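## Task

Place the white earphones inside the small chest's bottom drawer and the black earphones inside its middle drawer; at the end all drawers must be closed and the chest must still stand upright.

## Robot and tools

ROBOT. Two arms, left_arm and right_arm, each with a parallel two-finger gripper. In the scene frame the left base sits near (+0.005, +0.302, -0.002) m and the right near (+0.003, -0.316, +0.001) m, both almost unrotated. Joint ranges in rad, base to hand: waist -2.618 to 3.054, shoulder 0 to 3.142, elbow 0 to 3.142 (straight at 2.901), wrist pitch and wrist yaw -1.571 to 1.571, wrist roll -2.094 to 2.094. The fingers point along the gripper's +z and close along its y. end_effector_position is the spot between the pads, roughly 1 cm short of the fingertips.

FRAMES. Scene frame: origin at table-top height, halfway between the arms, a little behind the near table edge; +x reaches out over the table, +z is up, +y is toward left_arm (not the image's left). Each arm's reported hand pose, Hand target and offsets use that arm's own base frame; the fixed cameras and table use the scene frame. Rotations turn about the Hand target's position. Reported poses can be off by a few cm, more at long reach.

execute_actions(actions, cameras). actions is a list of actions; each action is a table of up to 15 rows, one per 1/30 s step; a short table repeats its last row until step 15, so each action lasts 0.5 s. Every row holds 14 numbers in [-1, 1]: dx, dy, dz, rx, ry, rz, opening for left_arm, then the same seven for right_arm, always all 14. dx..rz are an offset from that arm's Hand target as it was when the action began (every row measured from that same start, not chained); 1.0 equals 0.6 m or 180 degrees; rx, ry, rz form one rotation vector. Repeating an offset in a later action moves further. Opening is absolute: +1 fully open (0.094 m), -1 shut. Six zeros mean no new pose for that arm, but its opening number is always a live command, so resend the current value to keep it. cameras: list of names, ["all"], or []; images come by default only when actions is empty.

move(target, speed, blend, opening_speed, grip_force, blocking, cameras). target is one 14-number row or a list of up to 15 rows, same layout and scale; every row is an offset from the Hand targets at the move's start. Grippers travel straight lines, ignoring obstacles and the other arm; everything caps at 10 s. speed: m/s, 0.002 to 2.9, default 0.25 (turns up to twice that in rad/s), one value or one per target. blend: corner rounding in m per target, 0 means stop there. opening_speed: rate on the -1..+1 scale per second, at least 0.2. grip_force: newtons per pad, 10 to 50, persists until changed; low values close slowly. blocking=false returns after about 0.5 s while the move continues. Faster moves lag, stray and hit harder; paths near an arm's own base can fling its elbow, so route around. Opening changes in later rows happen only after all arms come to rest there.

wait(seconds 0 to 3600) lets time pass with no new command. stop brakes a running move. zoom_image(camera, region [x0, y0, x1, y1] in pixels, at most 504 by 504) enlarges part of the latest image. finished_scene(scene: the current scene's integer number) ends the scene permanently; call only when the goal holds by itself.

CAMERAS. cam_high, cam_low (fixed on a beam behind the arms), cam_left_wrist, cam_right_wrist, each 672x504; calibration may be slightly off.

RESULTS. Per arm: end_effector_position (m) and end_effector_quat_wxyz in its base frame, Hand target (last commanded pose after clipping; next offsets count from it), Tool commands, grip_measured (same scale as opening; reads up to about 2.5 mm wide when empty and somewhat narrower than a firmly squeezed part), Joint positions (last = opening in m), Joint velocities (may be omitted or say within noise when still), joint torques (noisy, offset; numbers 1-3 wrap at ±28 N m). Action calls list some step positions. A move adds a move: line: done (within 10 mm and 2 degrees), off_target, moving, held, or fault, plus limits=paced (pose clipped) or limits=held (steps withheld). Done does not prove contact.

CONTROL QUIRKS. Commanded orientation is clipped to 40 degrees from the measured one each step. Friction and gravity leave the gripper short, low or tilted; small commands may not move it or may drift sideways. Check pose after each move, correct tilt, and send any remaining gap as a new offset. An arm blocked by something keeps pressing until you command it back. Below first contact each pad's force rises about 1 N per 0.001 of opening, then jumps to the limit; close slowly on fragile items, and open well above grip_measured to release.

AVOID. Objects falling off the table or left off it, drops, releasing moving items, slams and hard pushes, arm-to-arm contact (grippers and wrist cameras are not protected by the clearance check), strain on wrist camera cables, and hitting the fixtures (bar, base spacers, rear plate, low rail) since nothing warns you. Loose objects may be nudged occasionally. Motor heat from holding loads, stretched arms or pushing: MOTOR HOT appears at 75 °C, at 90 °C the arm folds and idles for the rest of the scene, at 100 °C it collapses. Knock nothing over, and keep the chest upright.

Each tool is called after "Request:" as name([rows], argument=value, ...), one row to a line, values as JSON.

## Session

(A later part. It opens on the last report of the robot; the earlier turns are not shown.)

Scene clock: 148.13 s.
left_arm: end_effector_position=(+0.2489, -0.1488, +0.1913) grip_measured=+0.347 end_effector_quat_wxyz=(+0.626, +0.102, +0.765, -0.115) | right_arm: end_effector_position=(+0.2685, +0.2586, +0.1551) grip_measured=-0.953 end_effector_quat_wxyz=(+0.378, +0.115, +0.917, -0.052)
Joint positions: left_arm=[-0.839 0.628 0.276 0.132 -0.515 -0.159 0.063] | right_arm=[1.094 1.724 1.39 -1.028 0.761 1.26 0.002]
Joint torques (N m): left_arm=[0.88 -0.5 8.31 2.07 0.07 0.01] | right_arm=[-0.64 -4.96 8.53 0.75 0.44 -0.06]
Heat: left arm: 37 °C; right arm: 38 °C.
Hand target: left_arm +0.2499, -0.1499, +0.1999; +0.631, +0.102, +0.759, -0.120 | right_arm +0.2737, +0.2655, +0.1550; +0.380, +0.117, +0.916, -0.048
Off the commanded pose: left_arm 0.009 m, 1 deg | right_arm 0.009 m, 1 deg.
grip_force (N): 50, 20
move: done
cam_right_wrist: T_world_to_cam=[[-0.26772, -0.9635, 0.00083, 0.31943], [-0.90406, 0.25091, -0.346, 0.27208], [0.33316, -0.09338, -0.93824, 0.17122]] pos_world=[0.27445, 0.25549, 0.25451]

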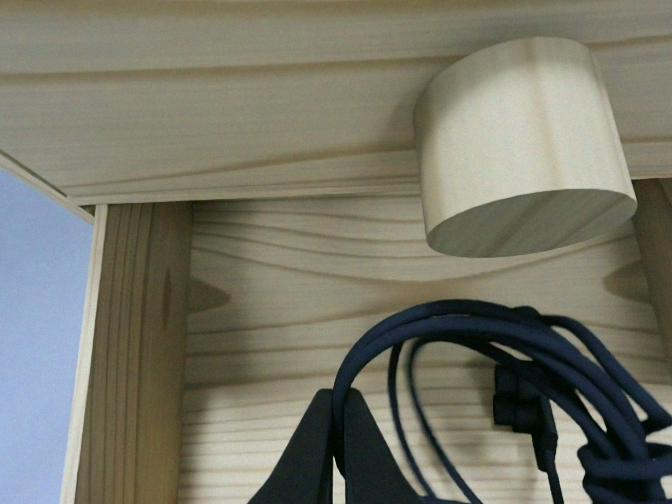

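Request:
move([
  [0, 0, 0, 0, 0, 0, 0.35, 0.0038, 0.0162, -0.02, 0, 0, 0, -1.0],
  [0, 0, 0, 0, 0, 0, 0.35, 0.0038, 0.0162, -0.02, 0, 0, 0, -0.2],
], speed=0.08, grip_force=[50, 40], cameras=["cam_right_wrist"])

Scene clock: 150.20 s.
left_arm: end_effector_position=(+0.2489, -0.1488, +0.1913) grip_measured=+0.347 end_effector_quat_wxyz=(+0.626, +0.102, +0.765, -0.115) | right_arm: end_effector_position=(+0.2726, +0.2665, +0.1433) grip_measured=-0.203 end_effector_quat_wxyz=(+0.377, +0.114, +0.917, -0.055)
Joint positions: left_arm=[-0.839 0.628 0.276 0.132 -0.515 -0.159 0.063] | right_arm=[1.094 1.767 1.394 -0.995 0.761 1.26 0.037]
Joint torques (N m): left_arm=[0.88 -0.59 8.32 2.05 0.07 0.01] | right_arm=[-0.01 -5.19 8.57 0.74 0.46 0.02]
Heat: left arm: 37 °C; right arm: 38 °C.
Hand target: left_arm +0.2499, -0.1499, +0.1999; +0.631, +0.102, +0.759, -0.120 | right_arm +0.2760, +0.2751, +0.1431; +0.380, +0.117, +0.916, -0.048
Off the commanded pose: left_arm 0.009 m, 1 deg | right_arm 0.009 m, 1 deg.
grip_force (N): 50, 40
move: done
cam_right_wrist: T_world_to_cam=[[-0.26746, -0.96355, 0.00595, 0.32739], [-0.90494, 0.24906, -0.34503, 0.27024], [0.33097, -0.09767, -0.93857, 0.16123]] pos_world=[0.27875, 0.2639, 0.24262]

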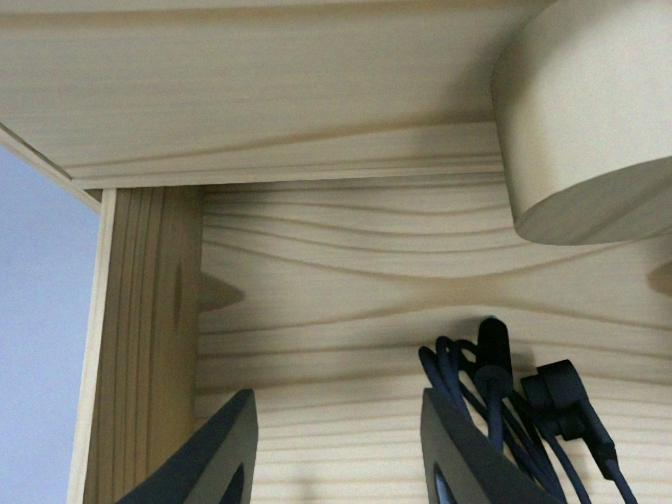

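Request:
move([
  [0, 0, 0, 0, 0, 0, 0.35, -0.0324, 0.0078, 0.228, 0, 0, 0, -0.2],
  [-0.0998, -0.1835, -0.0665, 0, 0, 0, 0.35, -0.1267, -0.2585, 0.2783, 0, 0, 0, -0.2],
], speed=0.2, blend=[0.02, 0], cameras=["cam_right_wrist", "cam_high"])

Scene clock: 154.40 s.
left_arm: end_effector_position=(+0.1889, -0.2510, +0.1445) grip_measured=+0.347 end_effector_quat_wxyz=(+0.623, +0.124, +0.766, -0.101) | right_arm: end_effector_position=(+0.2036, +0.1230, +0.3105) grip_measured=-0.203 end_effector_quat_wxyz=(+0.399, +0.103, +0.911, -0.019)
Joint positions: left_arm=[-1.434 1.22 0.345 0.433 -1.072 -0.394 0.063] | right_arm=[1.073 1.212 1.551 -1.568 0.762 1.16 0.037]
Joint torques (N m): left_arm=[-0.24 -2.13 8.8 1.99 -0.39 -0.16] | right_arm=[-0.61 -2.92 4.97 0.86 0.28 -0.08]
Heat: left arm: 38 °C; right arm: 38 °C.
Hand target: left_arm +0.1900, -0.2601, +0.1601; +0.631, +0.102, +0.759, -0.120 | right_arm +0.2000, +0.1201, +0.3100; +0.380, +0.117, +0.916, -0.048
Off the commanded pose: left_arm 0.018 m, 4 deg | right_arm 0.005 m, 4 deg.
joint sent to its limit (right arm) — joint 4 (wrist pitch), lower limit. The joint targets are off in orientation, not in position.
grip_force (N): 50, 40
move: off_target (left_arm, right_arm)
cam_right_wrist: T_world_to_cam=[[-0.2199, -0.97386, -0.05685, 0.18081], [-0.89788, 0.22484, -0.3785, 0.31322], [0.38139, -0.03219, -0.92385, 0.30416]] pos_world=[0.20499, 0.11545, 0.40983]
Images, in order (width x height): cam_high 672x504, cam_right_wrist 672x504.

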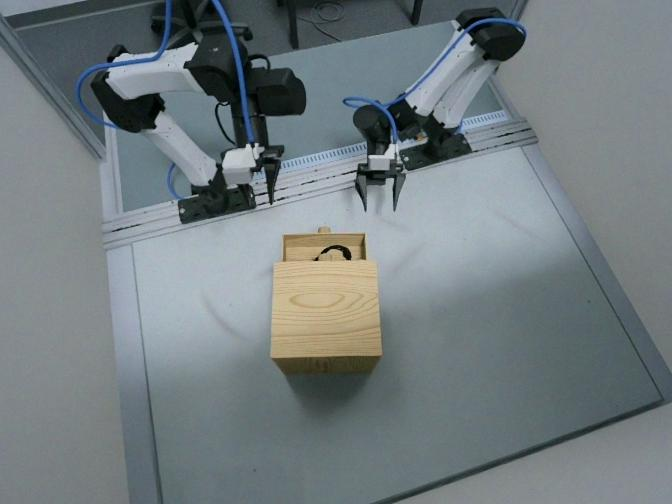

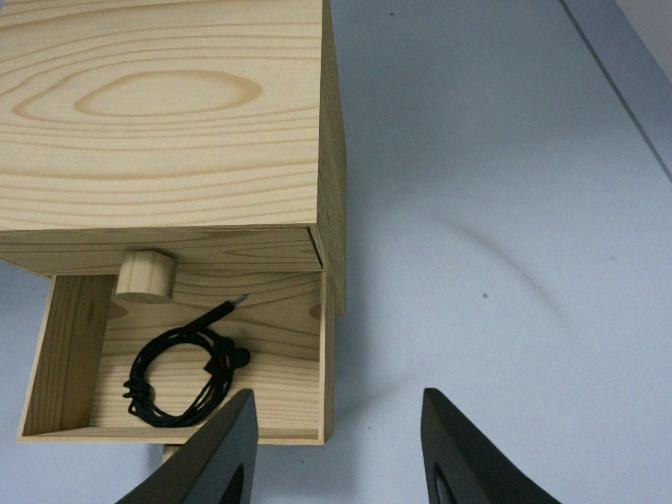

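Request:
move([
  [-0.0802, -0.1728, -0.0535, 0, 0, 0, 0.35, 0, -0.1168, 0, 0, 0, 0, -0.2],
], speed=0.25, cameras=["cam_left_wrist"])

Scene clock: 159.70 s.
left_arm: end_effector_position=(+0.1423, -0.3573, +0.1211) grip_measured=+0.347 end_effector_quat_wxyz=(+0.628, +0.116, +0.761, -0.114) | right_arm: end_effector_position=(+0.2014, +0.0498, +0.3107) grip_measured=-0.203 end_effector_quat_wxyz=(+0.381, +0.117, +0.915, -0.056)
Joint positions: left_arm=[-1.635 1.735 0.713 0.4 -1.247 -0.624 0.063] | right_arm=[0.792 1.045 1.48 -1.55 0.672 0.885 0.037]
Joint torques (N m): left_arm=[0.1 -5.15 7.9 1.45 -0.49 -0.2] | right_arm=[-0.76 -1.26 4.81 1.2 0.21 -0.1]
Heat: left arm: 37 °C; right arm: 38 °C.
Hand target: left_arm +0.1420, -0.3636, +0.1279; +0.631, +0.102, +0.759, -0.120 | right_arm +0.2000, +0.0500, +0.3100; +0.380, +0.117, +0.916, -0.048
Off the commanded pose: left_arm 0.009 m, 2 deg | right_arm 0.002 m, 1 deg.
grip_force (N): 50, 40
move: done
cam_left_wrist: T_world_to_cam=[[-0.32314, -0.94632, 0.00825, -0.29399], [-0.56941, 0.18746, -0.80039, 0.27968], [0.75588, -0.26333, -0.59942, -0.03933]] pos_world=[0.09399, -0.341, 0.2027]

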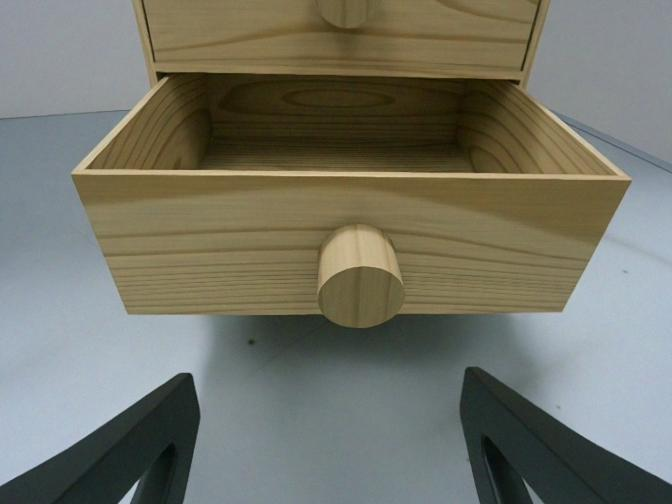

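Request:
move([
  [0.0512, -0.0307, 0, 0, 0, 0, 0.35, 0, 0, 0, 0, 0, 0, -0.2],
  [0.2332, -0.0907, 0, 0, 0, 0, 0.35, 0, 0, 0, 0, 0, 0, -0.2],
  [0.2600, -0.0997, 0, 0, 0, 0, 0.35, 0, 0, 0, 0, 0, 0, -0.2],
], speed=[0.2, 0.1, 0.04], blend=[0.006, 0.004, 0], cameras=["cam_left_wrist", "cam_high"])

Scene clock: 164.00 s.
left_arm: end_effector_position=(+0.2917, -0.4130, +0.1178) grip_measured=+0.347 end_effector_quat_wxyz=(+0.625, +0.110, +0.766, -0.101) | right_arm: end_effector_position=(+0.2014, +0.0499, +0.3107) grip_measured=-0.203 end_effector_quat_wxyz=(+0.381, +0.117, +0.915, -0.056)
Joint positions: left_arm=[-1.228 2.015 1.002 0.688 -0.899 -0.275 0.063] | right_arm=[0.792 1.045 1.48 -1.55 0.672 0.884 0.037]
Joint torques (N m): left_arm=[1.03 -7.3 8.44 2.12 0.05 -0.02] | right_arm=[-0.75 -1.26 4.81 1.21 0.2 -0.09]
Heat: left arm: 37 °C; right arm: 37 °C.
Hand target: left_arm +0.2979, -0.4236, +0.1280; +0.631, +0.102, +0.759, -0.120 | right_arm +0.2000, +0.0500, +0.3100; +0.380, +0.117, +0.916, -0.048
Off the commanded pose: left_arm 0.016 m, 3 deg | right_arm 0.002 m, 1 deg.
grip_force (N): 50, 40
move: off_target (left_arm)
cam_left_wrist: T_world_to_cam=[[-0.29941, -0.95412, -0.0021, -0.30726], [-0.58186, 0.18433, -0.79213, 0.37389], [0.75617, -0.23595, -0.61035, -0.15637]] pos_world=[0.2438, -0.39898, 0.20009]
Images, in order (width x height): cam_high 672x504, cam_left_wrist 672x504.

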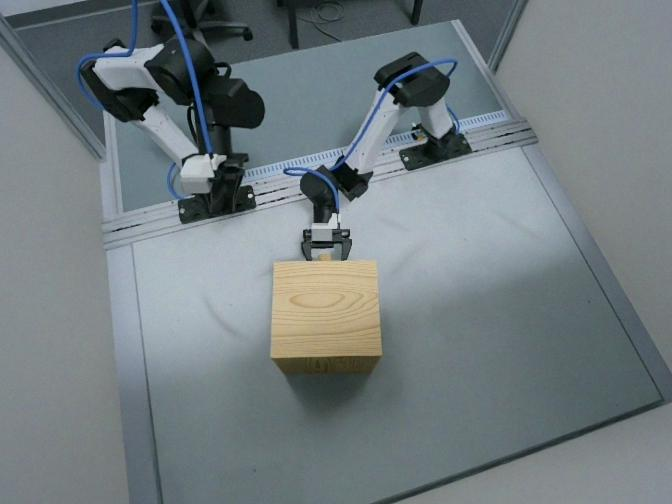

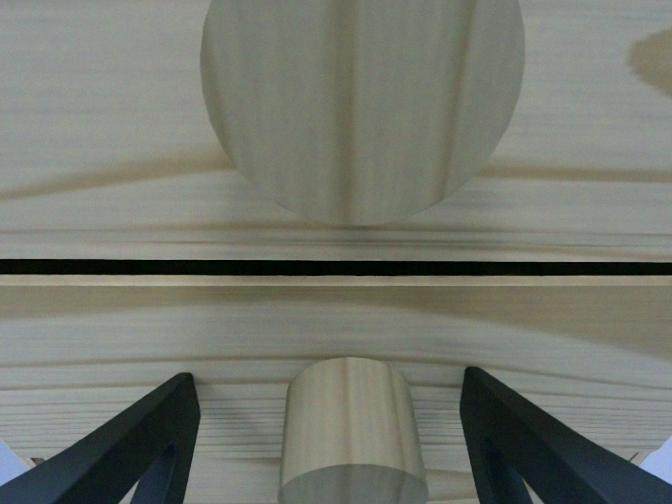

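Request:
move([
  [0.0111, -0.0037, 0, 0, 0, 0, 0.35, 0, 0, 0, 0, 0, 0, -0.2],
], speed=0.05, cameras=["cam_left_wrist"])

Scene clock: 165.20 s.
left_arm: end_effector_position=(+0.2967, -0.4148, +0.1178) grip_measured=+0.347 end_effector_quat_wxyz=(+0.625, +0.111, +0.766, -0.102) | right_arm: end_effector_position=(+0.2014, +0.0499, +0.3107) grip_measured=-0.203 end_effector_quat_wxyz=(+0.381, +0.117, +0.915, -0.056)
Joint positions: left_arm=[-1.218 2.025 1.017 0.688 -0.888 -0.27 0.063] | right_arm=[0.792 1.045 1.48 -1.55 0.672 0.884 0.037]
Joint torques (N m): left_arm=[1.31 -7.21 8.84 2.11 0.1 0] | right_arm=[-0.73 -1.26 4.81 1.21 0.21 -0.1]
Heat: left arm: 37 °C; right arm: 37 °C.
Hand target: left_arm +0.3045, -0.4258, +0.1280; +0.631, +0.102, +0.759, -0.120 | right_arm +0.2000, +0.0500, +0.3100; +0.380, +0.117, +0.916, -0.048
Off the commanded pose: left_arm 0.017 m, 3 deg | right_arm 0.002 m, 1 deg.
grip_force (N): 50, 40
move: off_target (left_arm)
cam_left_wrist: T_world_to_cam=[[-0.30019, -0.95388, -0.00161, -0.30729], [-0.58183, 0.18444, -0.79212, 0.37717], [0.75588, -0.23685, -0.61036, -0.16086]] pos_world=[0.2488, -0.40078, 0.20009]

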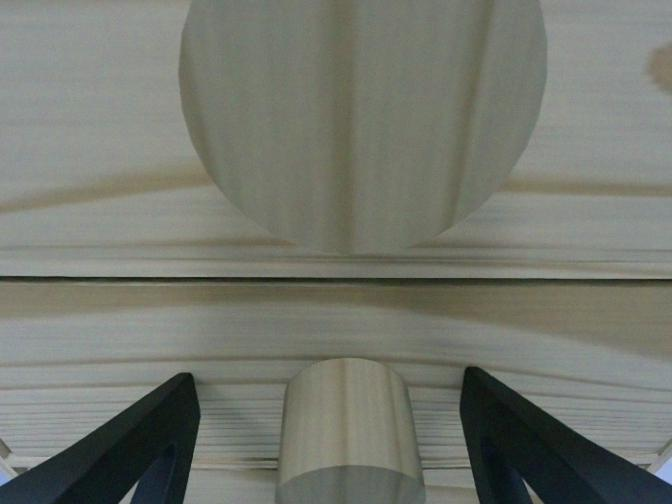

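Request:
move([
  [-0.1580, 0.0529, 0, 0, 0, 0, 0.35, 0, 0, 0, 0, 0, 0, -0.2],
], speed=0.2, cameras=["all"])

Scene clock: 167.33 s.
left_arm: end_effector_position=(+0.2119, -0.3989, +0.1169) grip_measured=+0.347 end_effector_quat_wxyz=(+0.628, +0.115, +0.762, -0.112) | right_arm: end_effector_position=(+0.2014, +0.0499, +0.3107) grip_measured=-0.203 end_effector_quat_wxyz=(+0.381, +0.117, +0.915, -0.056)
Joint positions: left_arm=[-1.426 1.908 0.848 0.664 -1.066 -0.38 0.063] | right_arm=[0.792 1.045 1.48 -1.55 0.672 0.884 0.037]
Joint torques (N m): left_arm=[-0.24 -10.07 4.34 1.71 -0.37 -0.22] | right_arm=[-0.75 -1.24 4.85 1.21 0.21 -0.1]
Heat: left arm: 37 °C; right arm: 37 °C.
Hand target: left_arm +0.2097, -0.3941, +0.1279; +0.631, +0.102, +0.759, -0.120 | right_arm +0.2000, +0.0500, +0.3100; +0.380, +0.117, +0.916, -0.048
Off the commanded pose: left_arm 0.012 m, 2 deg | right_arm 0.002 m, 1 deg.
grip_force (N): 50, 40
move: off_target (left_arm)
cam_left_wrist: T_world_to_cam=[[-0.31941, -0.94758, 0.00794, -0.31212], [-0.57147, 0.18594, -0.79928, 0.32348], [0.75591, -0.25983, -0.60091, -0.10388]] pos_world=[0.16369, -0.3829, 0.1986]
cam_right_wrist: T_world_to_cam=[[-0.27408, -0.96169, 0.00565, 0.09994], [-0.90026, 0.25449, -0.35321, 0.3189], [0.33824, -0.10189, -0.93553, 0.31858]] pos_world=[0.20673, 0.04741, 0.41011]

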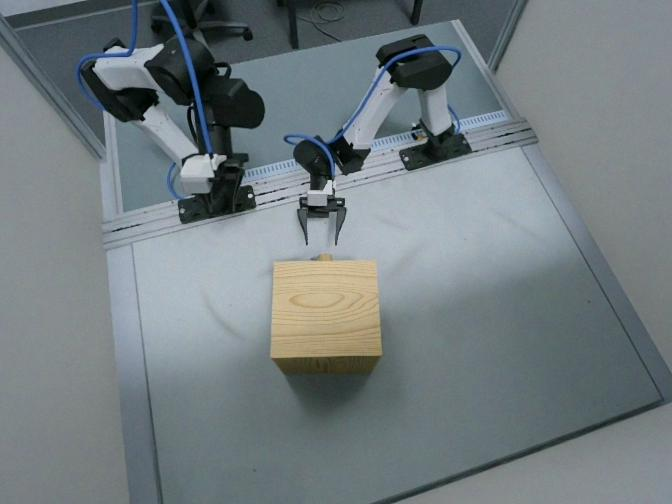

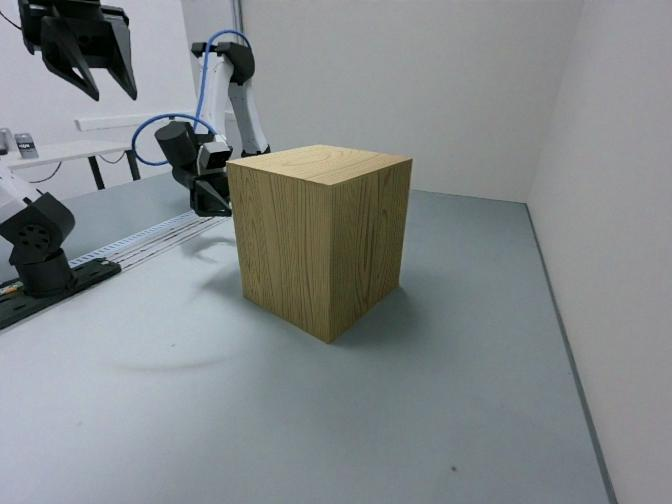

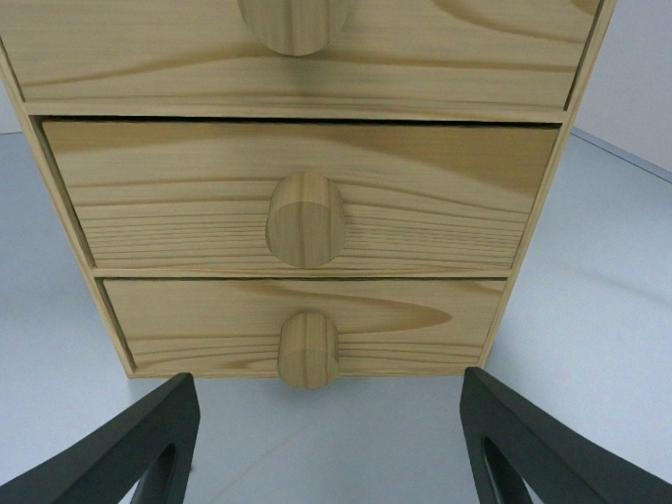

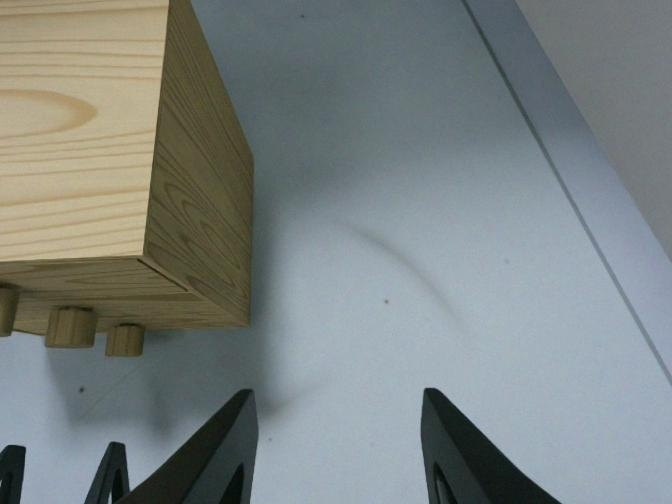

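Request:
zoom_image(camera="cam_right_wrist", region=[0, 230, 270, 370])

Request:
zoom_image(camera="cam_left_wrist", region=[20, 80, 360, 320])

Request:
zoom_image(camera="cam_left_wrist", region=[300, 80, 640, 400])

Scaled by 1.867 from the camera's image (finer frame: 960x720).

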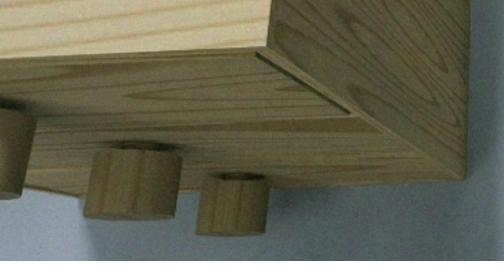

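Scaled by 1.482 from the camera's image (finer frame: 960x720).

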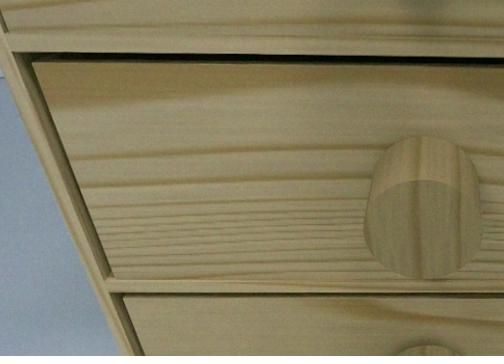

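Scaled by 1.482 from the camera's image (finer frame: 960x720).

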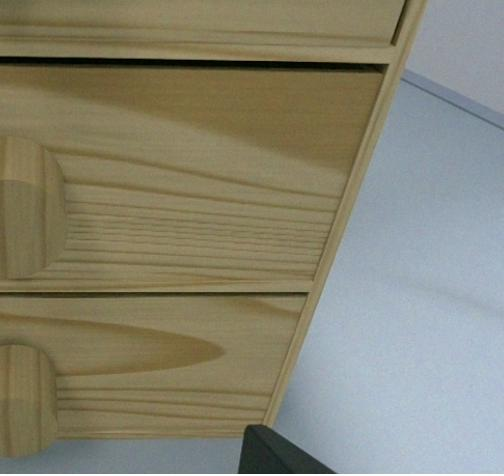

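Request:
finished_scene(scene=1)

The scene is finished: the task was done.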